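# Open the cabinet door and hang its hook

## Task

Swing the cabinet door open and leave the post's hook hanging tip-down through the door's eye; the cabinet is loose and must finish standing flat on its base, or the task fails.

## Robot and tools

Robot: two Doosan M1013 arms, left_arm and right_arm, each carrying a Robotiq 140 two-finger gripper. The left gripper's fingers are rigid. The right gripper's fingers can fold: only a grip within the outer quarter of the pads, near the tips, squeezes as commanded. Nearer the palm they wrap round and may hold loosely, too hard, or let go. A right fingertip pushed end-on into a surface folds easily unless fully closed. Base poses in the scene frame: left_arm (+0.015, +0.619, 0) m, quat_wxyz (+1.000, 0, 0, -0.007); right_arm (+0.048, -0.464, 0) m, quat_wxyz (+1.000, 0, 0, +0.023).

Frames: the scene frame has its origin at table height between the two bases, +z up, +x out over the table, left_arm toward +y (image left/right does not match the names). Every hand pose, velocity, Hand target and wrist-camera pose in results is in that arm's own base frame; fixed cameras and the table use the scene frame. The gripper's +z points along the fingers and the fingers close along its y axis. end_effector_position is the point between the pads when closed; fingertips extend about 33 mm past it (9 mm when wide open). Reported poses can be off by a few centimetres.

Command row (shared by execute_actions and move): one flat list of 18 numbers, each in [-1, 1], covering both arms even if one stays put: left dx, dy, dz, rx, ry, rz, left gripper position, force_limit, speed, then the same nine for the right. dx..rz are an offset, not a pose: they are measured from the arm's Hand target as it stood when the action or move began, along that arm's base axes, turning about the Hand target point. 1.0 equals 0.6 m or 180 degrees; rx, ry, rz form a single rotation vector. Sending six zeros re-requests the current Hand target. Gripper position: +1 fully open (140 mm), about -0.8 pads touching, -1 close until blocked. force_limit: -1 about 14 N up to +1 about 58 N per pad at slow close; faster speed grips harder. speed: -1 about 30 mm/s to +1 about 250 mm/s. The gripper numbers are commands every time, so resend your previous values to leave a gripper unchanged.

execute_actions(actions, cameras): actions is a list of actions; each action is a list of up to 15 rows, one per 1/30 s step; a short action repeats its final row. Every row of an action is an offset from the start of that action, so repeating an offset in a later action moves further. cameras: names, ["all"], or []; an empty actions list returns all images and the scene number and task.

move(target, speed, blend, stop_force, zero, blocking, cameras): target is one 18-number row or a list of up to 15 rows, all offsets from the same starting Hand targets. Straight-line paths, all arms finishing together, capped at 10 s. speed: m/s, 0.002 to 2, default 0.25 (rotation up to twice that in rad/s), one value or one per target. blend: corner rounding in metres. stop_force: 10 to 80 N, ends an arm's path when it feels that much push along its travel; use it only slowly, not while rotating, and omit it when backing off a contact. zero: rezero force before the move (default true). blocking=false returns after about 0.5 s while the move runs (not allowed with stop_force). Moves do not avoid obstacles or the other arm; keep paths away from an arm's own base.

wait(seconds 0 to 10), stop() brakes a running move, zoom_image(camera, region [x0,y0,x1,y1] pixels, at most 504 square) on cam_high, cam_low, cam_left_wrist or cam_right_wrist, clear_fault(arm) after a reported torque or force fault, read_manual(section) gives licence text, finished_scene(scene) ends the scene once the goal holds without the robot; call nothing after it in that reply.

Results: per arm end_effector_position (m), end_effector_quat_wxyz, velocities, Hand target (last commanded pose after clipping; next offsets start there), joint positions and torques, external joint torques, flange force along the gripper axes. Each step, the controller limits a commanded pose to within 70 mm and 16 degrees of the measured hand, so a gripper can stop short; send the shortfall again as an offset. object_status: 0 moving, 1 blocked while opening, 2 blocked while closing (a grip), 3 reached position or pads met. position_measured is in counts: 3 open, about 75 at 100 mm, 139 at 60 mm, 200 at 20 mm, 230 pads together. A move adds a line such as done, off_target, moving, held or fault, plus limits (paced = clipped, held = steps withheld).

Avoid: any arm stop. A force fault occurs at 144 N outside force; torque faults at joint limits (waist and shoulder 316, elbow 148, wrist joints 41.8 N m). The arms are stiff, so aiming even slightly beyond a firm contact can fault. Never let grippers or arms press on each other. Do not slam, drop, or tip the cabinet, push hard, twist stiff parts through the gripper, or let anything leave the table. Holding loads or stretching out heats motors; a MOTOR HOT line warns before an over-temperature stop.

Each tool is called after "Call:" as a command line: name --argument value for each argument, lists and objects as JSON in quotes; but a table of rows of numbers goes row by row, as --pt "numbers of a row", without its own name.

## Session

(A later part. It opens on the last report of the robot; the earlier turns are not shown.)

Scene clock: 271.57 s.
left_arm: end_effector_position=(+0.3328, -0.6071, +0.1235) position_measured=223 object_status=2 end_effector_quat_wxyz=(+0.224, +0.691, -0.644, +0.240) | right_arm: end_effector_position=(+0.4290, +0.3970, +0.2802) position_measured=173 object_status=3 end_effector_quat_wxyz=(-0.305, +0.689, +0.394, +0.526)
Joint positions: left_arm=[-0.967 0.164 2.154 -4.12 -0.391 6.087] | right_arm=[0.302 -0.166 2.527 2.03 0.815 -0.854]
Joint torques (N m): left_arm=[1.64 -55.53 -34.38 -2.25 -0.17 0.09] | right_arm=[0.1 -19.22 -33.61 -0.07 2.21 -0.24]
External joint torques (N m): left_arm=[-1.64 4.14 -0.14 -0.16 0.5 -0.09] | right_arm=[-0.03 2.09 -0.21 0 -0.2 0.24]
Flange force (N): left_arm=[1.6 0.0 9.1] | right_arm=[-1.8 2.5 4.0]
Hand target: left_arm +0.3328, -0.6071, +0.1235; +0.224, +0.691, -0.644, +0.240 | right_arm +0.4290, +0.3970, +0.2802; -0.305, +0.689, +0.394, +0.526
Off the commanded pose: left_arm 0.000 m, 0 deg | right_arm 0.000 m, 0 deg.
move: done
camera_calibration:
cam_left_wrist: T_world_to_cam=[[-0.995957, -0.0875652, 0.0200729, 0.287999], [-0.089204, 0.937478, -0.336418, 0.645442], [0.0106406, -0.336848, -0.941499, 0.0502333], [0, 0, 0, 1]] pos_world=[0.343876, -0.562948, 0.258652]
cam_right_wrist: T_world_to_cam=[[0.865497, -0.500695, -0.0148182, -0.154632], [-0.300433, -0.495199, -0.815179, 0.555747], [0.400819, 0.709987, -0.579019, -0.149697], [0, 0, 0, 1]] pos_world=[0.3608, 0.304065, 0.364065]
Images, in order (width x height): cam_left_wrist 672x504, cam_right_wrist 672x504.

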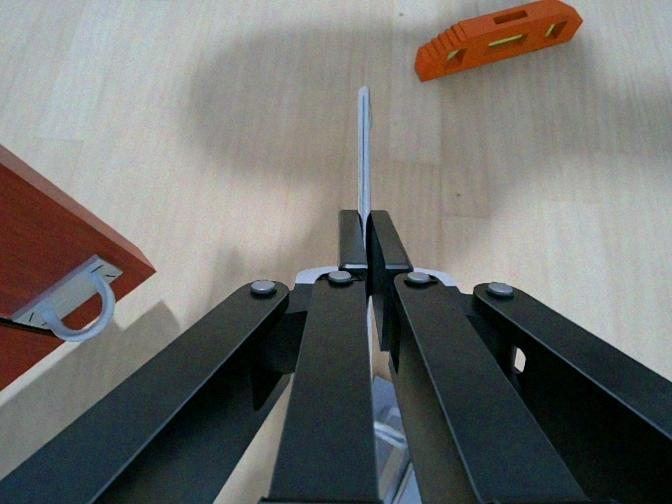

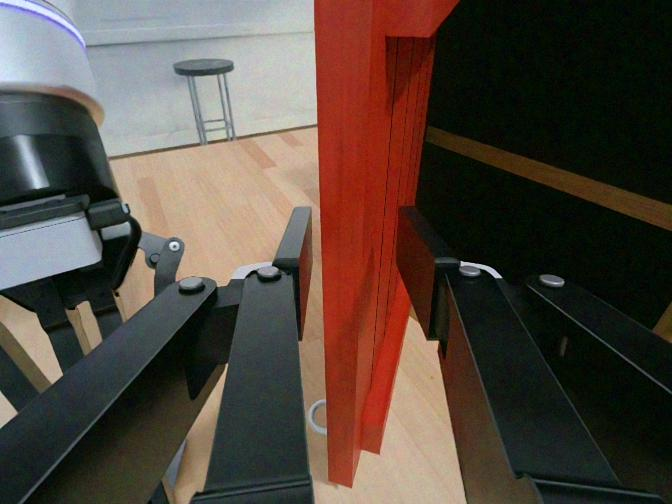

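Call:
move --pt "0.0368 0.0137 0.0068 -0.0215 -0.006 0.1278 -1 -0.01 -1 0 0 0 0 0 0 -0.35 0 -1" --pt "0.0672 0.0378 0.0068 -0.0203 -0.0103 0.2554 -1 -0.01 -1 0 0 0 0 0 0 -0.35 0 -1" --speed 0.12 --blend '[0.005,0]' --cameras '["cam_left_wrist","cam_right_wrist"]'

Call:
zoom_image --camera "cam_left_wrist" --region '[130, 40, 430, 300]'

Scene clock: 291.60 s.
left_arm: end_effector_position=(+0.3731, -0.5844, +0.1276) position_measured=223 object_status=2 end_effector_quat_wxyz=(+0.124, +0.876, -0.318, +0.339) | right_arm: end_effector_position=(+0.4290, +0.3970, +0.2802) position_measured=173 object_status=3 end_effector_quat_wxyz=(-0.305, +0.689, +0.394, +0.526)
Joint positions: left_arm=[-1.212 0.138 2.212 -5.042 0.356 6.236] | right_arm=[0.302 -0.166 2.527 2.03 0.815 -0.854]
Joint torques (N m): left_arm=[1.92 -53.52 -34.63 2.24 -0.4 0.12] | right_arm=[0.12 -19.19 -33.58 -0.03 2.27 -0.2]
External joint torques (N m): left_arm=[-2.11 5.13 0.43 -0.57 0.47 -0.12] | right_arm=[0.01 1.86 -0.27 -0.04 -0.26 0.2]
Flange force (N): left_arm=[0.0 0.0 0.0] | right_arm=[-1.3 2.2 3.7]
Hand target: left_arm +0.3731, -0.5844, +0.1276; +0.124, +0.876, -0.318, +0.339 | right_arm +0.4290, +0.3970, +0.2802; -0.305, +0.689, +0.394, +0.526
Off the commanded pose: left_arm 0.000 m, 0 deg | right_arm 0.000 m, 0 deg.
move: done
camera_calibration:
cam_left_wrist: T_world_to_cam=[[-0.630105, -0.776216, 0.0213671, -0.209016], [-0.716569, 0.570644, -0.401117, 0.657135], [0.29916, -0.268057, -0.915778, -0.00940322], [0, 0, 0, 1]] pos_world=[0.341994, -0.539753, 0.259443]
cam_right_wrist: T_world_to_cam=[[0.865496, -0.500697, -0.0148185, -0.154633], [-0.300466, -0.495257, -0.815132, 0.555678], [0.400795, 0.709946, -0.579085, -0.14971], [0, 0, 0, 1]] pos_world=[0.3608, 0.304065, 0.363965]
Images, in order (width x height): cam_left_wrist 672x504, cam_right_wrist 672x504.

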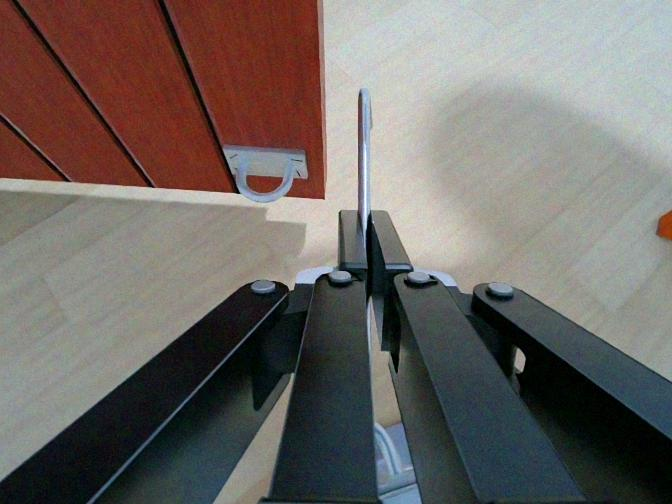

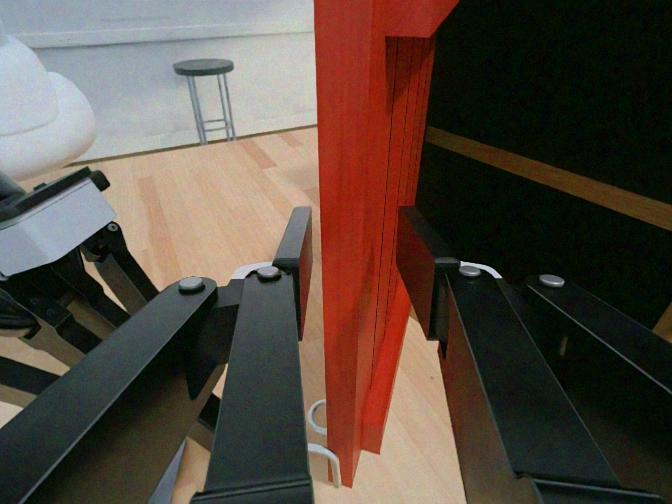

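Scaled by 1.680 from the camera's 672x504 image, which has a finer 960x720 frame.

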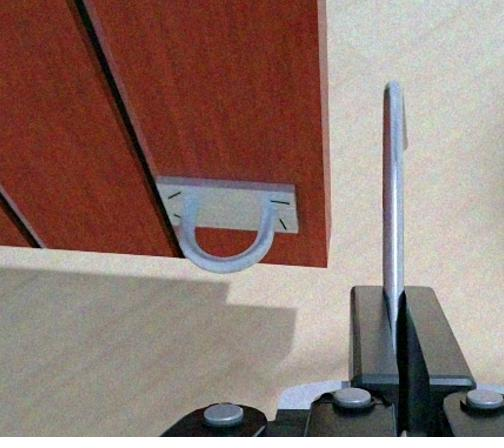

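Call:
move --target '[0.0178,0.0322,0,0,0,0.1217,-1,-0.01,-1,0,0,0,0,0,0,-0.35,0,-1]' --speed 0.08 --cameras '["cam_left_wrist","cam_right_wrist"]'

Call:
zoom_image --camera "cam_left_wrist" --region '[230, 40, 490, 300]'

Call:
zoom_image --camera "cam_right_wrist" --region '[250, 350, 410, 504]'

Scene clock: 303.20 s.
left_arm: end_effector_position=(+0.3837, -0.5651, +0.1276) position_measured=223 object_status=2 end_effector_quat_wxyz=(+0.058, +0.921, -0.146, +0.356) | right_arm: end_effector_position=(+0.4290, +0.3970, +0.2802) position_measured=173 object_status=3 end_effector_quat_wxyz=(-0.305, +0.689, +0.394, +0.526)
Joint positions: left_arm=[-1.304 0.194 2.142 -5.169 0.676 6.001] | right_arm=[0.302 -0.166 2.527 2.03 0.815 -0.854]
Joint torques (N m): left_arm=[18.03 -56.44 -25.52 1.82 7.63 -1.09] | right_arm=[0.74 -19.54 -33.54 -0.08 2.26 -0.2]
External joint torques (N m): left_arm=[-18.16 2.8 -8.3 0.69 -7.12 1.09] | right_arm=[-0.73 2.39 -0.25 0.02 -0.25 0.19]
Flange force (N): left_arm=[-8.8 27.7 -4.8] | right_arm=[-2.7 4.5 3.4]
Hand target: left_arm +0.3838, -0.5651, +0.1276; +0.058, +0.921, -0.146, +0.356 | right_arm +0.4290, +0.3970, +0.2802; -0.305, +0.689, +0.394, +0.526
Off the commanded pose: left_arm 0.000 m, 0 deg | right_arm 0.000 m, 0 deg.
move: done
camera_calibration:
cam_left_wrist: T_world_to_cam=[[-0.295046, -0.955245, 0.0213428, -0.417087], [-0.877726, 0.262141, -0.401098, 0.541283], [0.377552, -0.137076, -0.915786, 0.0365081], [0, 0, 0, 1]] pos_world=[0.338254, -0.535308, 0.259443]
cam_right_wrist: T_world_to_cam=[[0.865496, -0.500697, -0.0148185, -0.154633], [-0.300466, -0.495257, -0.815132, 0.555678], [0.400795, 0.709946, -0.579085, -0.14971], [0, 0, 0, 1]] pos_world=[0.3608, 0.304065, 0.363965]
Images, in order (width x height): cam_left_wrist 672x504, cam_right_wrist 672x504.

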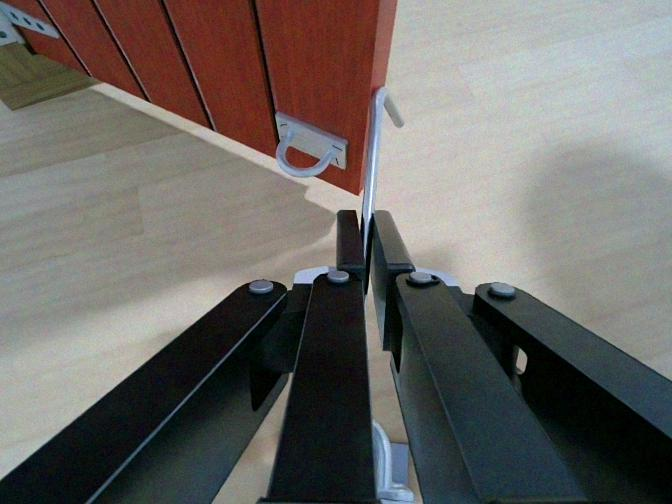

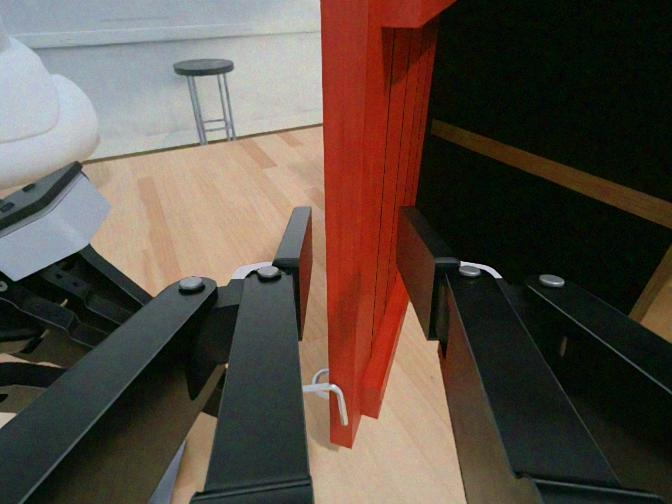

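Scaled by 1.938 from the camera's 672x504 image, which has a finer 960x720 frame.

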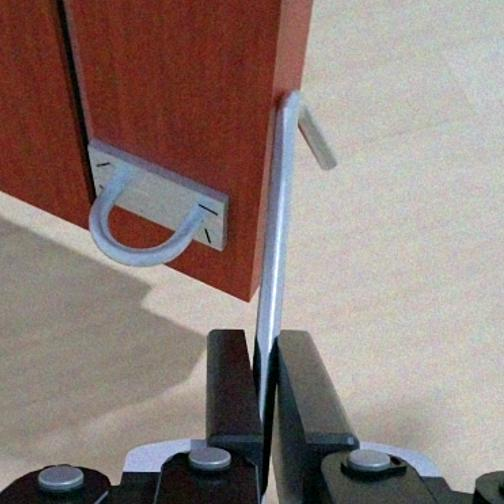

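Scaled by 3.150 from the camera's 672x504 image, which has a finer 960x720 frame.

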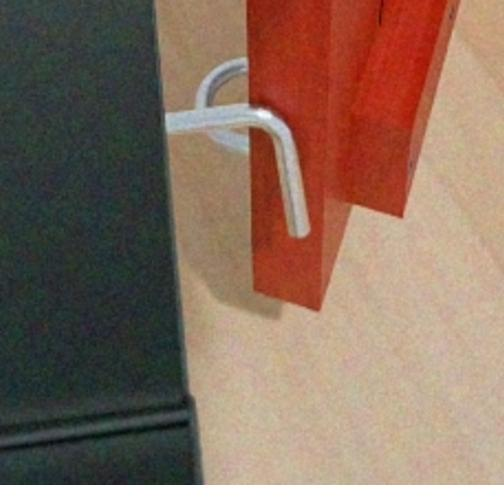

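Call:
move --target '[-0.0178,-0.0322,0,0,0,-0.1217,-1,-0.01,-1,0,0,0,0,0,0,-0.35,0,-1]' --speed 0.08 --cameras '["cam_left_wrist","cam_right_wrist"]'

Call:
zoom_image --camera "cam_left_wrist" --region '[180, 40, 440, 300]'

Call:
zoom_image --camera "cam_right_wrist" --region '[250, 350, 410, 504]'

Scene clock: 311.80 s.
left_arm: end_effector_position=(+0.3731, -0.5844, +0.1276) position_measured=223 object_status=2 end_effector_quat_wxyz=(+0.124, +0.876, -0.319, +0.339) | right_arm: end_effector_position=(+0.4290, +0.3970, +0.2802) position_measured=173 object_status=3 end_effector_quat_wxyz=(-0.305, +0.689, +0.394, +0.526)
Joint positions: left_arm=[-1.212 0.138 2.212 -5.041 0.356 6.236] | right_arm=[0.302 -0.166 2.527 2.03 0.815 -0.854]
Joint torques (N m): left_arm=[1.72 -54.49 -38.36 2.54 -0.94 -0.02] | right_arm=[0.59 -19 -33.69 -0.07 2.32 -0.15]
External joint torques (N m): left_arm=[-1.78 6.06 4.18 -0.9 1.02 0.02] | right_arm=[-0.52 2.01 -0.19 0 -0.31 0.15]
Flange force (N): left_arm=[0.0 0.0 0.0] | right_arm=[-2.1 3.4 3.1]
Hand target: left_arm +0.3731, -0.5844, +0.1276; +0.124, +0.876, -0.318, +0.339 | right_arm +0.4290, +0.3970, +0.2802; -0.305, +0.689, +0.394, +0.526
Off the commanded pose: left_arm 0.000 m, 0 deg | right_arm 0.000 m, 0 deg.
move: done
camera_calibration:
cam_left_wrist: T_world_to_cam=[[-0.630295, -0.77607, 0.0210446, -0.208788], [-0.716325, 0.570893, -0.401199, 0.657209], [0.299344, -0.267948, -0.915749, -0.00941456], [0, 0, 0, 1]] pos_world=[0.341995, -0.539753, 0.259444]
cam_right_wrist: T_world_to_cam=[[0.865496, -0.500697, -0.0148185, -0.154633], [-0.300466, -0.495257, -0.815132, 0.555678], [0.400795, 0.709946, -0.579085, -0.14971], [0, 0, 0, 1]] pos_world=[0.3608, 0.304065, 0.363965]
Images, in order (width x height): cam_left_wrist 672x504, cam_right_wrist 672x504.

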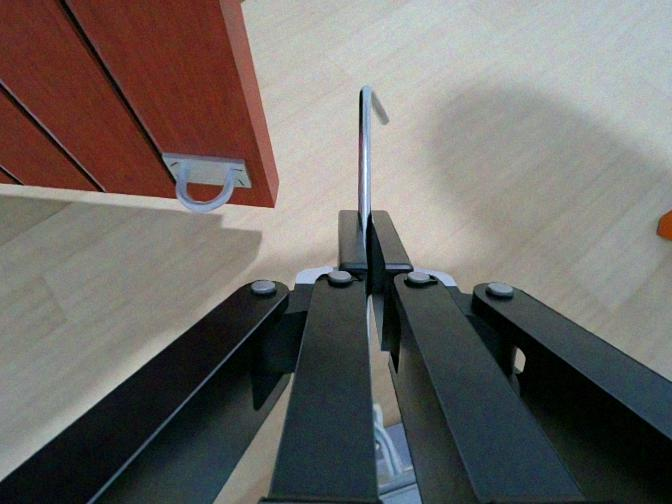

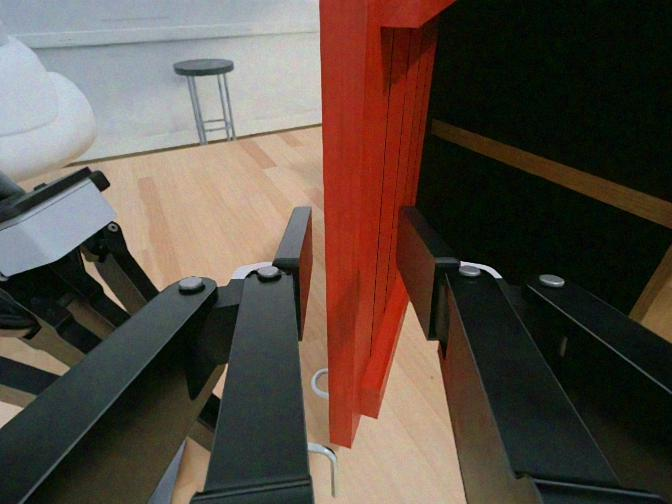

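Scaled by 1.938 from the camera's 672x504 image, which has a finer 960x720 frame.

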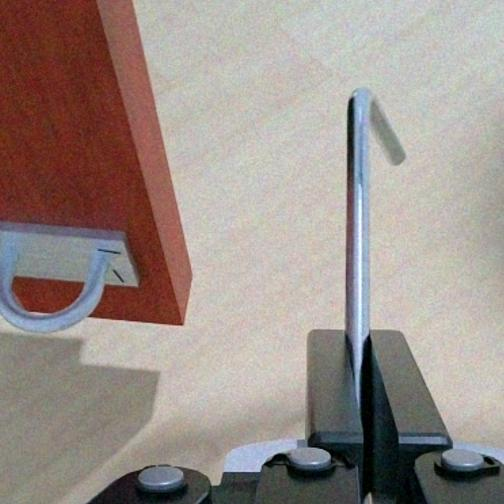

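Scaled by 3.150 from the camera's 672x504 image, which has a finer 960x720 frame.

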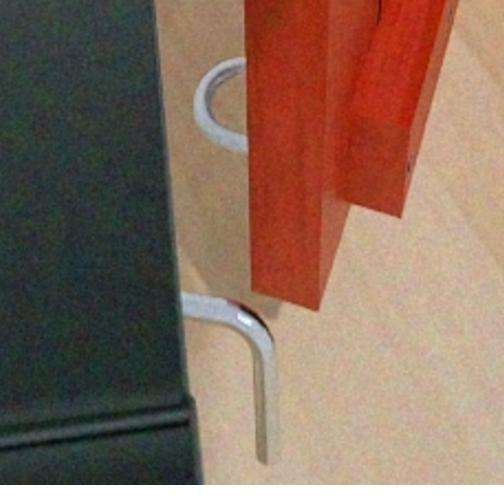

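Call:
move --pt "0 0 0 0 0 0 -1 -0.01 -1 0.0252 0.0432 0 0 0 0 -0.35 0 -1" --pt "0 0 0 0 0 0 -1 -0.01 -1 0.0447 0.0318 0 0 0 0.0133 -0.35 0 -1" --speed 0.06 --cameras '["cam_left_wrist","cam_right_wrist"]'

Call:
zoom_image --camera "cam_left_wrist" --region '[180, 40, 440, 300]'

Scene clock: 344.93 s.
left_arm: end_effector_position=(+0.3731, -0.5844, +0.1276) position_measured=223 object_status=2 end_effector_quat_wxyz=(+0.124, +0.876, -0.318, +0.339) | right_arm: end_effector_position=(+0.4558, +0.4161, +0.2802) position_measured=173 object_status=3 end_effector_quat_wxyz=(-0.316, +0.681, +0.409, +0.520)
Joint positions: left_arm=[-1.212 0.138 2.212 -5.042 0.356 6.236] | right_arm=[0.304 -0.09 2.466 2.003 0.847 -0.856]
Joint torques (N m): left_arm=[1.08 -53.62 -36.36 2.25 -1.05 -0.04] | right_arm=[0.4 -26.55 -32.99 -0.03 2.27 -0.24]
External joint torques (N m): left_arm=[-1.21 5.2 2.16 -0.59 1.13 0.04] | right_arm=[-0.34 2.36 -0.23 0.08 -0.26 0.24]
Flange force (N): left_arm=[0.0 0.0 0.0] | right_arm=[-2.3 3.2 3.8]
Hand target: left_arm +0.3731, -0.5844, +0.1276; +0.124, +0.876, -0.318, +0.339 | right_arm +0.4558, +0.4161, +0.2802; -0.316, +0.681, +0.409, +0.520
Off the commanded pose: left_arm 0.000 m, 0 deg | right_arm 0.000 m, 0 deg.
move: done
camera_calibration:
cam_left_wrist: T_world_to_cam=[[-0.630105, -0.776216, 0.0213671, -0.209016], [-0.716569, 0.570644, -0.401117, 0.657135], [0.29916, -0.268057, -0.915778, -0.00940322], [0, 0, 0, 1]] pos_world=[0.341994, -0.539753, 0.259443]
cam_right_wrist: T_world_to_cam=[[0.885653, -0.464109, -0.0148793, -0.192687], [-0.27955, -0.507327, -0.815151, 0.568815], [0.37077, 0.7261, -0.579057, -0.167061], [0, 0, 0, 1]] pos_world=[0.391607, 0.320451, 0.364065]
Images, in order (width x height): cam_left_wrist 672x504, cam_right_wrist 672x504.

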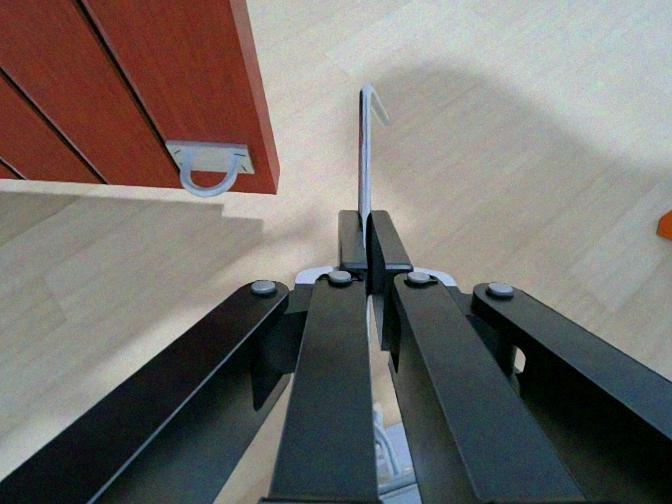

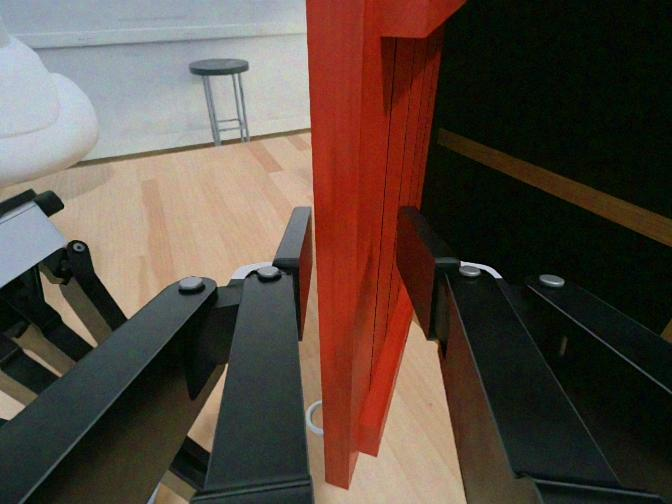

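Scaled by 1.938 from the camera's 672x504 image, which has a finer 960x720 frame.

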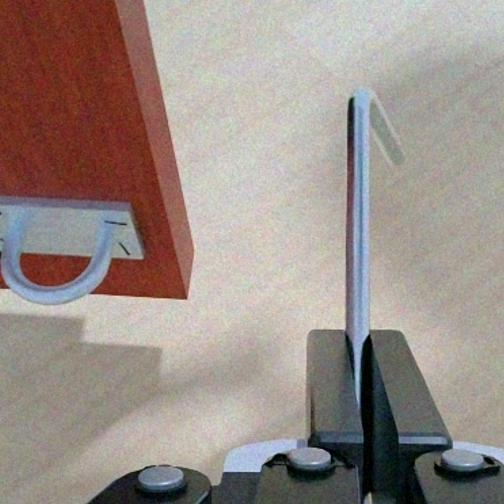

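Call:
move --pt "-0.0217 0.0185 0.0503 -0.1214 -0.1447 0 -1 -0.01 -1 0 0 0 0 0 0 -0.35 0 -1" --pt "-0.0105 0.0372 0.0503 -0.0971 -0.1628 0.0991 -1 -0.01 -1 0 0 0 0 0 0 -0.35 0 -1" --pt "-0.0058 0.0583 0.0503 -0.0709 -0.1786 0.1978 -1 -0.01 -1 0 0 0 0 0 0 -0.35 0 -1" --speed 0.12 --blend '[0.002,0.003,0]' --cameras '["cam_left_wrist","cam_right_wrist"]'

Call:
zoom_image --camera "cam_left_wrist" --region '[180, 40, 440, 300]'

Call:
zoom_image --camera "cam_right_wrist" --region '[250, 350, 410, 504]'

Scene clock: 363.13 s.
left_arm: end_effector_position=(+0.3696, -0.5494, +0.1578) position_measured=223 object_status=2 end_effector_quat_wxyz=(+0.019, +0.786, -0.022, +0.618) | right_arm: end_effector_position=(+0.4558, +0.4161, +0.2802) position_measured=173 object_status=3 end_effector_quat_wxyz=(-0.316, +0.681, +0.409, +0.520)
Joint positions: left_arm=[-1.547 0.416 2.199 -4.764 1.324 5.253] | right_arm=[0.304 -0.09 2.466 2.002 0.847 -0.856]
Joint torques (N m): left_arm=[1.74 -72.42 -24.7 2.15 2.53 0.16] | right_arm=[0 -26.4 -33.18 0.07 2.28 -0.19]
External joint torques (N m): left_arm=[-1.73 5.83 -0.23 -0.69 -0.22 -0.16] | right_arm=[-0.01 2.42 -0.05 -0.01 -0.28 0.19]
Flange force (N): left_arm=[-10.5 6.5 -0.8] | right_arm=[-2.4 2.6 4.3]
Hand target: left_arm +0.3696, -0.5494, +0.1578; +0.019, +0.786, -0.022, +0.618 | right_arm +0.4558, +0.4161, +0.2802; -0.316, +0.681, +0.409, +0.520
Off the commanded pose: left_arm 0.000 m, 0 deg | right_arm 0.000 m, 0 deg.
move: done
camera_calibration:
cam_left_wrist: T_world_to_cam=[[-0.0560345, -0.998069, 0.0268172, -0.519645], [-0.53514, 0.0073471, -0.844732, 0.340211], [0.842903, -0.061685, -0.534518, -0.119091], [0, 0, 0, 1]] pos_world=[0.253324, -0.528487, 0.237666]
cam_right_wrist: T_world_to_cam=[[0.885653, -0.46411, -0.0148797, -0.192734], [-0.279581, -0.507386, -0.815104, 0.568696], [0.370748, 0.726059, -0.579124, -0.167], [0, 0, 0, 1]] pos_world=[0.391607, 0.32035, 0.363965]
Images, in order (width x height): cam_left_wrist 672x504, cam_right_wrist 672x504.

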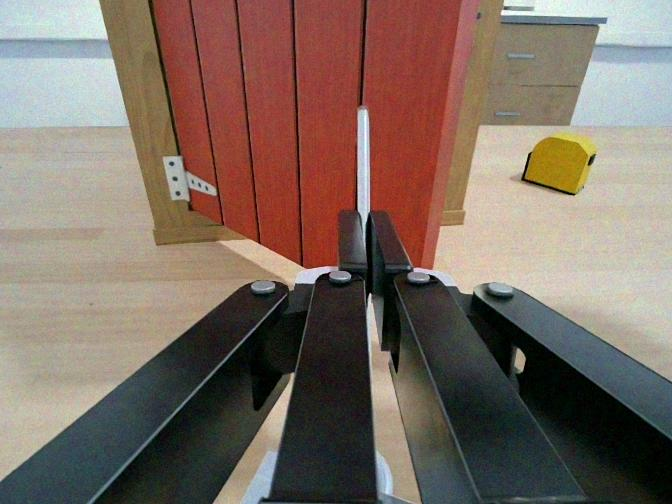

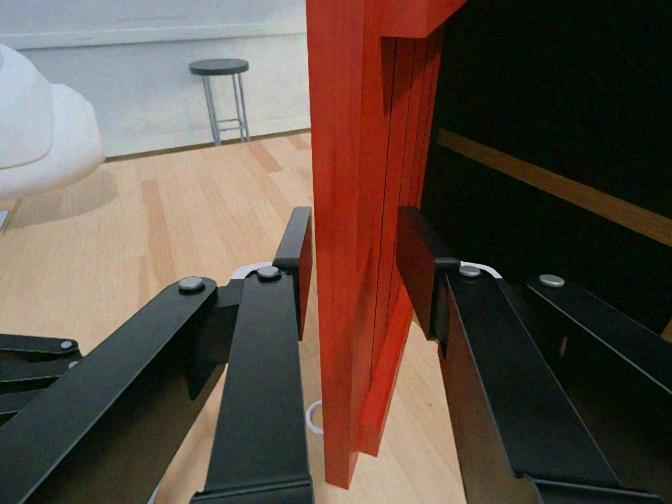

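Scaled by 1.938 from the camera's 672x504 image, which has a finer 960x720 frame.

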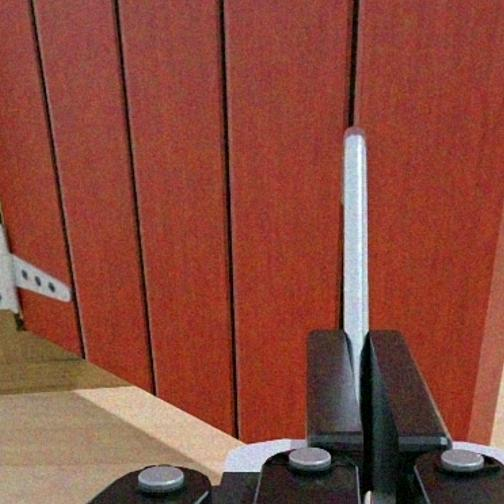

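Scaled by 3.150 from the camera's 672x504 image, which has a finer 960x720 frame.

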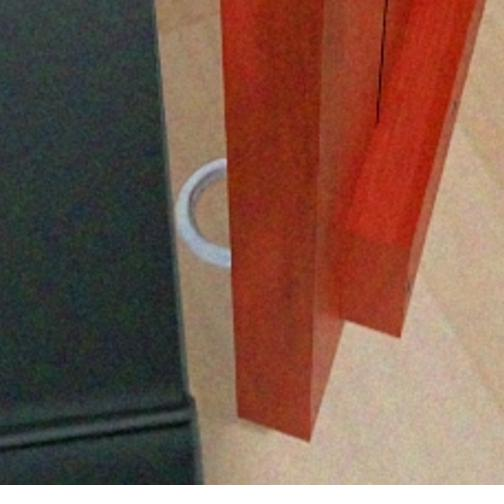

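Call:
move --target '[0.0227,-0.0012,-0.0323,0.0074,0.1276,0,-1,-0.01,-1,0,0,0,0,0,0,-0.35,0,-1]' --speed 0.1 --cameras '["cam_left_wrist","cam_right_wrist"]'

Call:
zoom_image --camera "cam_left_wrist" --region '[230, 40, 490, 300]'

Call:
zoom_image --camera "cam_right_wrist" --region '[250, 350, 410, 504]'

Scene clock: 372.90 s.
left_arm: end_effector_position=(+0.3832, -0.5501, +0.1384) position_measured=223 object_status=2 end_effector_quat_wxyz=(+0.014, +0.893, -0.025, +0.449) | right_arm: end_effector_position=(+0.4558, +0.4161, +0.2802) position_measured=173 object_status=3 end_effector_quat_wxyz=(-0.316, +0.681, +0.409, +0.520)
Joint positions: left_arm=[-1.419 0.275 2.125 -5.054 0.984 5.626] | right_arm=[0.304 -0.09 2.466 2.002 0.847 -0.856]
Joint torques (N m): left_arm=[-8.45 -57.99 -22.86 -2.1 -2.83 0.28] | right_arm=[0.46 -26.45 -33.14 0.12 2.31 -0.22]
External joint torques (N m): left_arm=[8.35 -1.54 -8.79 4.56 4.19 -0.27] | right_arm=[-0.37 2.18 -0.19 -0.06 -0.3 0.22]
Flange force (N): left_arm=[14.3 9.7 12.4] | right_arm=[-1.9 3.3 3.1]
Hand target: left_arm +0.3832, -0.5501, +0.1384; +0.014, +0.893, -0.025, +0.449 | right_arm +0.4558, +0.4161, +0.2802; -0.316, +0.681, +0.409, +0.520
Off the commanded pose: left_arm 0.000 m, 0 deg | right_arm 0.000 m, 0 deg.
move: done
camera_calibration:
cam_left_wrist: T_world_to_cam=[[-0.0457014, -0.998669, 0.0239238, -0.52295], [-0.822258, 0.024007, -0.568608, 0.412119], [0.567277, -0.0456577, -0.82226, 0.0133035], [0, 0, 0, 1]] pos_world=[0.307422, -0.53154, 0.257784]
cam_right_wrist: T_world_to_cam=[[0.885653, -0.46411, -0.0148797, -0.192734], [-0.279581, -0.507386, -0.815104, 0.568696], [0.370748, 0.726059, -0.579124, -0.167], [0, 0, 0, 1]] pos_world=[0.391607, 0.32035, 0.363965]
Images, in order (width x height): cam_left_wrist 672x504, cam_right_wrist 672x504.

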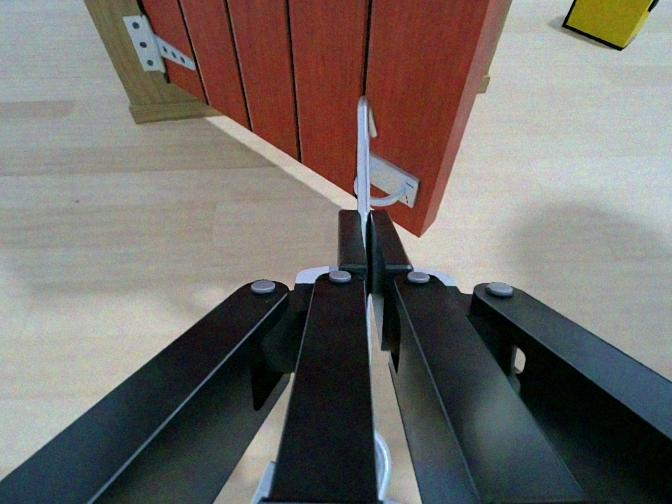

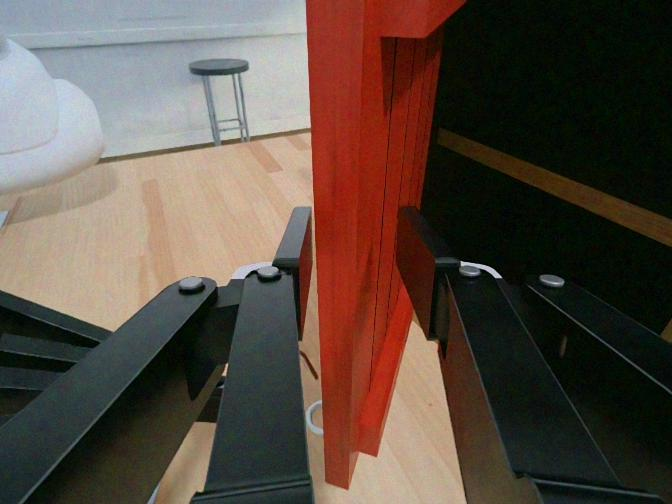

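Scaled by 1.938 from the camera's 672x504 image, which has a finer 960x720 frame.

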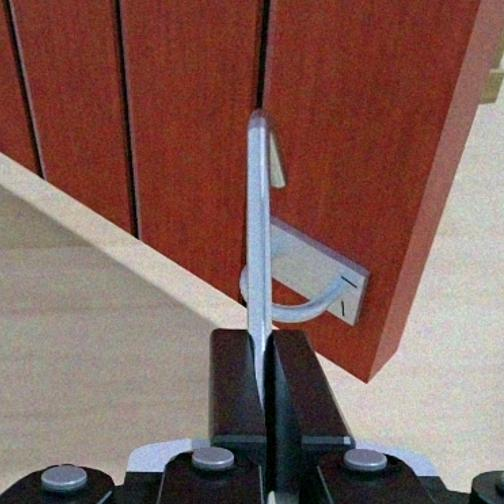

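Scaled by 3.150 from the camera's 672x504 image, which has a finer 960x720 frame.

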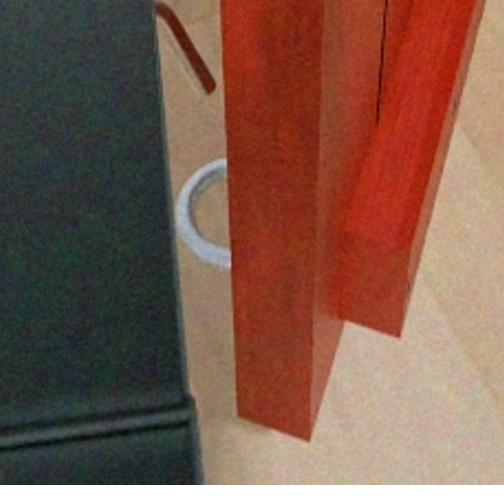

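Call:
move --target '[0.0098,-0.0055,-0.0098,0.0029,0.0332,-0.0156,-1,-0.01,-1,0.0066,-0.0035,0,0,0,0.004,-0.35,0,-1]' --speed 0.04 --cameras '["cam_left_wrist","cam_right_wrist"]'

Call:
zoom_image --camera "cam_left_wrist" --region '[280, 60, 460, 240]'

Call:
zoom_image --camera "cam_right_wrist" --region '[250, 350, 410, 504]'

Scene clock: 400.67 s.
left_arm: end_effector_position=(+0.3891, -0.5534, +0.1325) position_measured=223 object_status=2 end_effector_quat_wxyz=(+0.022, +0.915, -0.048, +0.401) | right_arm: end_effector_position=(+0.4598, +0.4140, +0.2802) position_measured=173 object_status=3 end_effector_quat_wxyz=(-0.319, +0.678, +0.413, +0.518)
Joint positions: left_arm=[-1.364 0.246 2.111 -5.138 0.876 5.775] | right_arm=[0.286 -0.08 2.458 1.974 0.867 -0.847]
Joint torques (N m): left_arm=[1.72 -62.65 -32.65 3.23 0.51 0.11] | right_arm=[0.22 -27.2 -33.11 0.24 2.25 -0.24]
External joint torques (N m): left_arm=[-1.62 4.63 -0.21 -0.61 0.49 -0.11] | right_arm=[-0.22 2.14 -0.09 -0.06 -0.26 0.24]
Flange force (N): left_arm=[-4.6 7.6 2.3] | right_arm=[-1.9 2.9 3.1]
Hand target: left_arm +0.3891, -0.5534, +0.1325; +0.022, +0.915, -0.048, +0.401 | right_arm +0.4598, +0.4140, +0.2802; -0.319, +0.678, +0.413, +0.518
Off the commanded pose: left_arm 0.000 m, 0 deg | right_arm 0.000 m, 0 deg.
move: done
camera_calibration:
cam_left_wrist: T_world_to_cam=[[-0.0921542, -0.9955, 0.0220587, -0.505753], [-0.874687, 0.0703442, -0.479557, 0.447897], [0.475848, -0.0634876, -0.877233, 0.0379269], [0, 0, 0, 1]] pos_world=[0.327115, -0.532576, 0.259219]
cam_right_wrist: T_world_to_cam=[[0.891427, -0.452923, -0.0147839, -0.20451], [-0.273081, -0.510863, -0.815136, 0.567241], [0.361641, 0.730671, -0.579082, -0.164726], [0, 0, 0, 1]] pos_world=[0.396781, 0.317515, 0.363965]
Images, in order (width x height): cam_left_wrist 672x504, cam_right_wrist 672x504.

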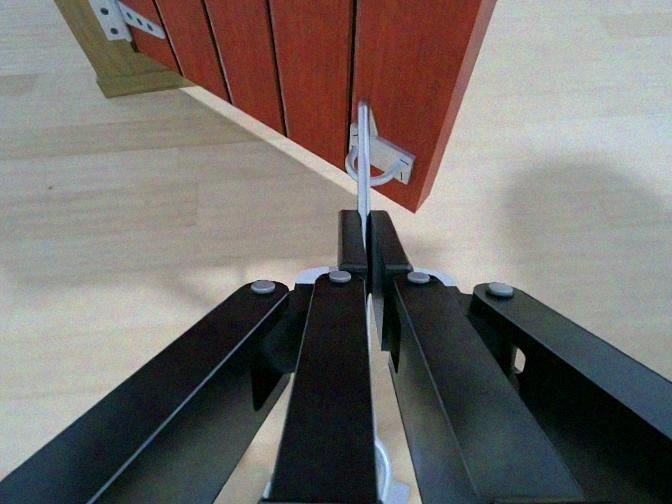

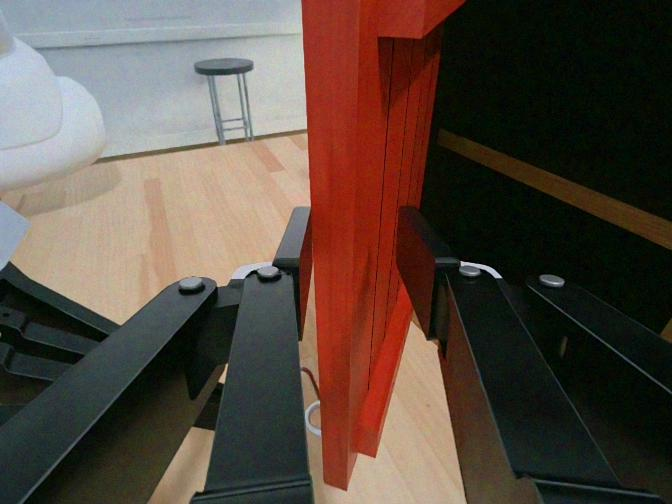

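Scaled by 2.800 from the camera's 672x504 image, which has a finer 960x720 frame.

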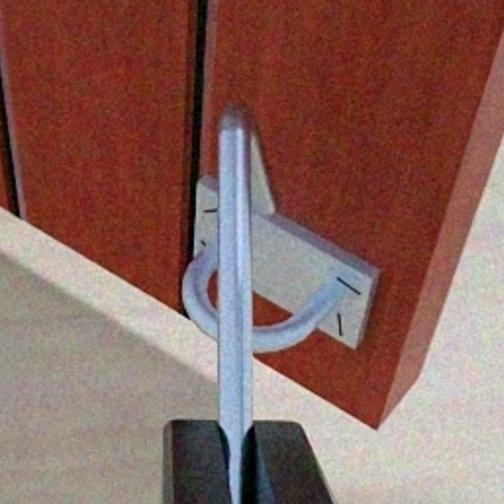

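Scaled by 3.150 from the camera's 672x504 image, which has a finer 960x720 frame.

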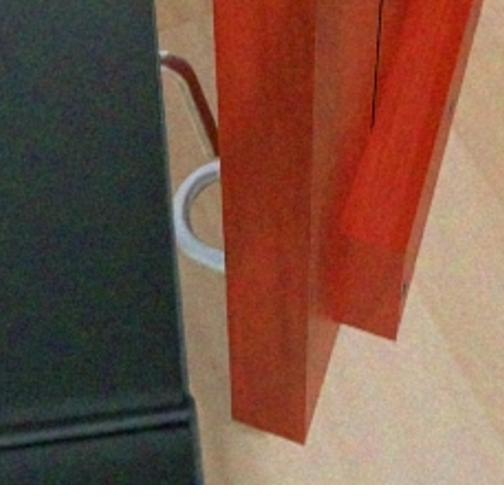

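Call:
move --target '[0.0082,-0.0058,-0.0177,0.0076,0.0578,-0.0139,-1,-0.01,-1,0,0,0,0,0,0,-0.35,0,-1]' --speed 0.04 --cameras '["cam_left_wrist","cam_right_wrist"]'

Call:
zoom_image --camera "cam_left_wrist" --region '[280, 60, 460, 240]'

Call:
zoom_image --camera "cam_right_wrist" --region '[250, 350, 410, 504]'

Scene clock: 417.07 s.
left_arm: end_effector_position=(+0.3940, -0.5569, +0.1219) position_measured=223 object_status=2 end_effector_quat_wxyz=(+0.024, +0.946, -0.071, +0.315) | right_arm: end_effector_position=(+0.4598, +0.4140, +0.2802) position_measured=173 object_status=3 end_effector_quat_wxyz=(-0.319, +0.678, +0.413, +0.518)
Joint positions: left_arm=[-1.275 0.229 2.061 -5.386 0.764 6.086] | right_arm=[0.286 -0.08 2.458 1.974 0.867 -0.847]
Joint torques (N m): left_arm=[1.93 -62.45 -34.25 3.76 -0.16 0.13] | right_arm=[0.58 -27.05 -33.17 0.2 2.21 -0.25]
External joint torques (N m): left_arm=[-1.98 4.69 -0.08 -0.6 0.49 -0.13] | right_arm=[-0.53 1.82 -0.12 -0.03 -0.21 0.25]
Flange force (N): left_arm=[-3.1 7.9 3.1] | right_arm=[-1.6 3.2 1.9]
Hand target: left_arm +0.3940, -0.5569, +0.1219; +0.024, +0.946, -0.071, +0.315 | right_arm +0.4598, +0.4140, +0.2802; -0.319, +0.678, +0.413, +0.518
Off the commanded pose: left_arm 0.000 m, 0 deg | right_arm 0.000 m, 0 deg.
move: done
camera_calibration:
cam_left_wrist: T_world_to_cam=[[-0.131951, -0.991081, 0.0186599, -0.490027], [-0.942605, 0.119627, -0.311746, 0.481123], [0.306733, -0.058724, -0.949982, 0.104176], [0, 0, 0, 1]] pos_world=[0.356895, -0.537094, 0.258098]
cam_right_wrist: T_world_to_cam=[[0.891403, -0.452968, -0.0148562, -0.20446], [-0.27316, -0.510822, -0.815135, 0.567259], [0.361641, 0.730672, -0.579081, -0.164727], [0, 0, 0, 1]] pos_world=[0.396781, 0.317515, 0.363965]
Images, in order (width x height): cam_left_wrist 672x504, cam_right_wrist 672x504.

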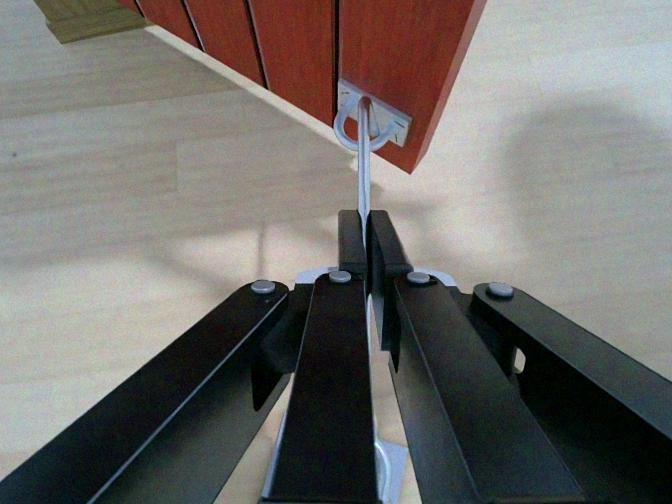

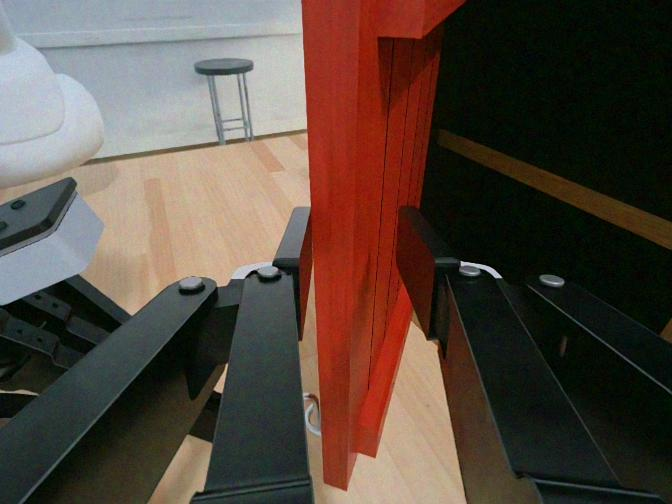

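Scaled by 2.800 from the camera's 672x504 image, which has a finer 960x720 frame.

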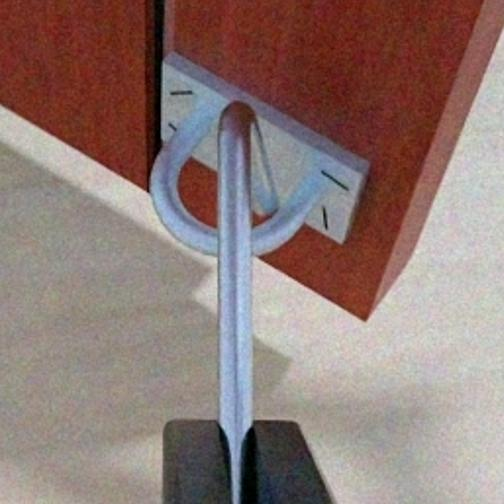

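Scaled by 3.150 from the camera's 672x504 image, which has a finer 960x720 frame.

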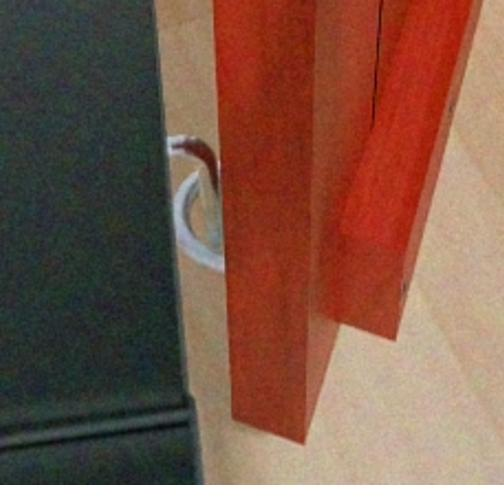

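Call:
move --target '[0.001,-0.0002,-0.0073,0.0033,0.022,0,-1,-0.01,-1,0,0,0,0,0,0,-0.35,0,-1]' --speed 0.03 --cameras '["cam_left_wrist","cam_right_wrist"]'

Call:
zoom_image --camera "cam_left_wrist" --region '[280, 60, 460, 240]'

Call:
zoom_image --camera "cam_right_wrist" --region '[250, 350, 410, 504]'

Scene clock: 426.77 s.
left_arm: end_effector_position=(+0.3946, -0.5570, +0.1175) position_measured=223 object_status=2 end_effector_quat_wxyz=(+0.022, +0.957, -0.072, +0.282) | right_arm: end_effector_position=(+0.4598, +0.4140, +0.2802) position_measured=173 object_status=3 end_effector_quat_wxyz=(-0.319, +0.678, +0.413, +0.518)
Joint positions: left_arm=[-1.243 0.232 2.036 -5.5 0.751 6.206] | right_arm=[0.286 -0.08 2.458 1.974 0.867 -0.847]
Joint torques (N m): left_arm=[0.92 -62.84 -34.3 3.71 -0.7 0.15] | right_arm=[-0.04 -26.75 -33.27 0.29 2.19 -0.25]
External joint torques (N m): left_arm=[-0.75 4.35 -0.34 -0.34 0.82 -0.15] | right_arm=[0.08 1.45 0.02 -0.11 -0.2 0.25]
Flange force (N): left_arm=[-0.6 7.1 3.7] | right_arm=[-0.9 1.6 2.2]
Hand target: left_arm +0.3946, -0.5570, +0.1175; +0.022, +0.957, -0.072, +0.282 | right_arm +0.4598, +0.4140, +0.2802; -0.319, +0.678, +0.413, +0.518
Off the commanded pose: left_arm 0.000 m, 0 deg | right_arm 0.000 m, 0 deg.
move: done
camera_calibration:
cam_left_wrist: T_world_to_cam=[[-0.130708, -0.991268, 0.017435, -0.490374], [-0.961821, 0.12252, -0.244723, 0.481679], [0.24045, -0.0487566, -0.969436, 0.13388], [0, 0, 0, 1]] pos_world=[0.367002, -0.53858, 0.256216]
cam_right_wrist: T_world_to_cam=[[0.891427, -0.452923, -0.0147839, -0.20451], [-0.273081, -0.510863, -0.815136, 0.567241], [0.361641, 0.730671, -0.579082, -0.164726], [0, 0, 0, 1]] pos_world=[0.396781, 0.317515, 0.363965]
Images, in order (width x height): cam_left_wrist 672x504, cam_right_wrist 672x504.

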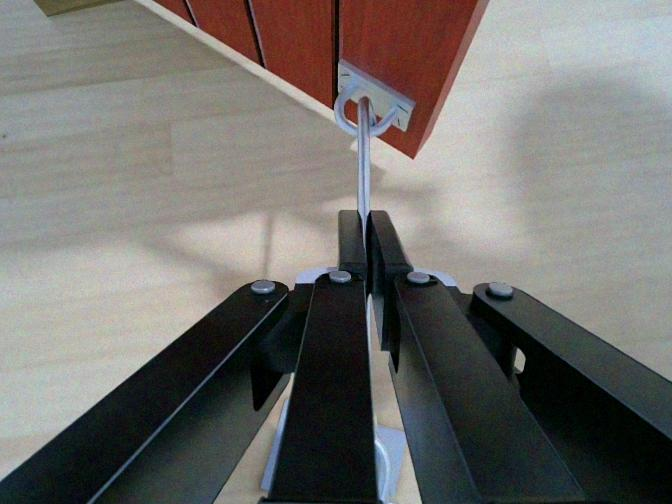

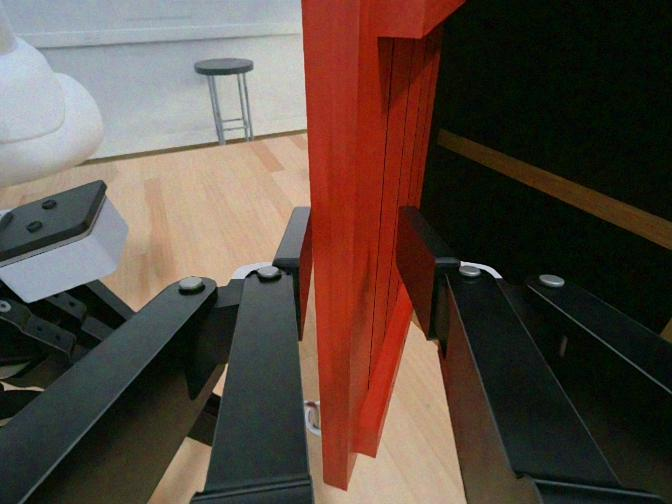

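Scaled by 2.800 from the camera's 672x504 image, which has a finer 960x720 frame.

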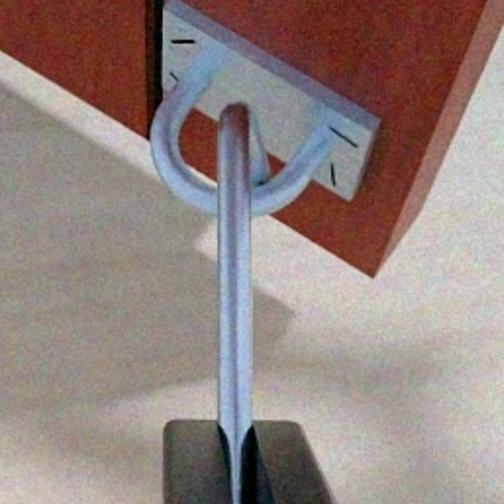

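Scaled by 3.150 from the camera's 672x504 image, which has a finer 960x720 frame.

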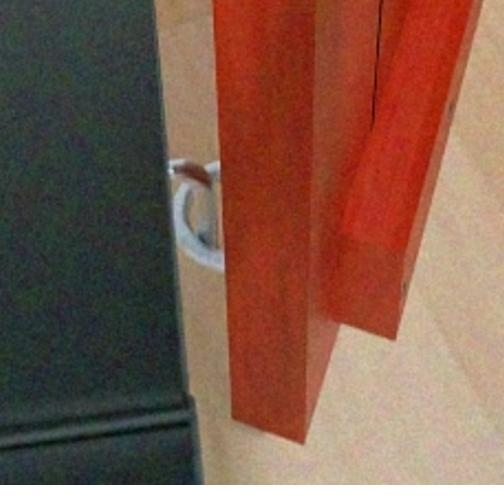

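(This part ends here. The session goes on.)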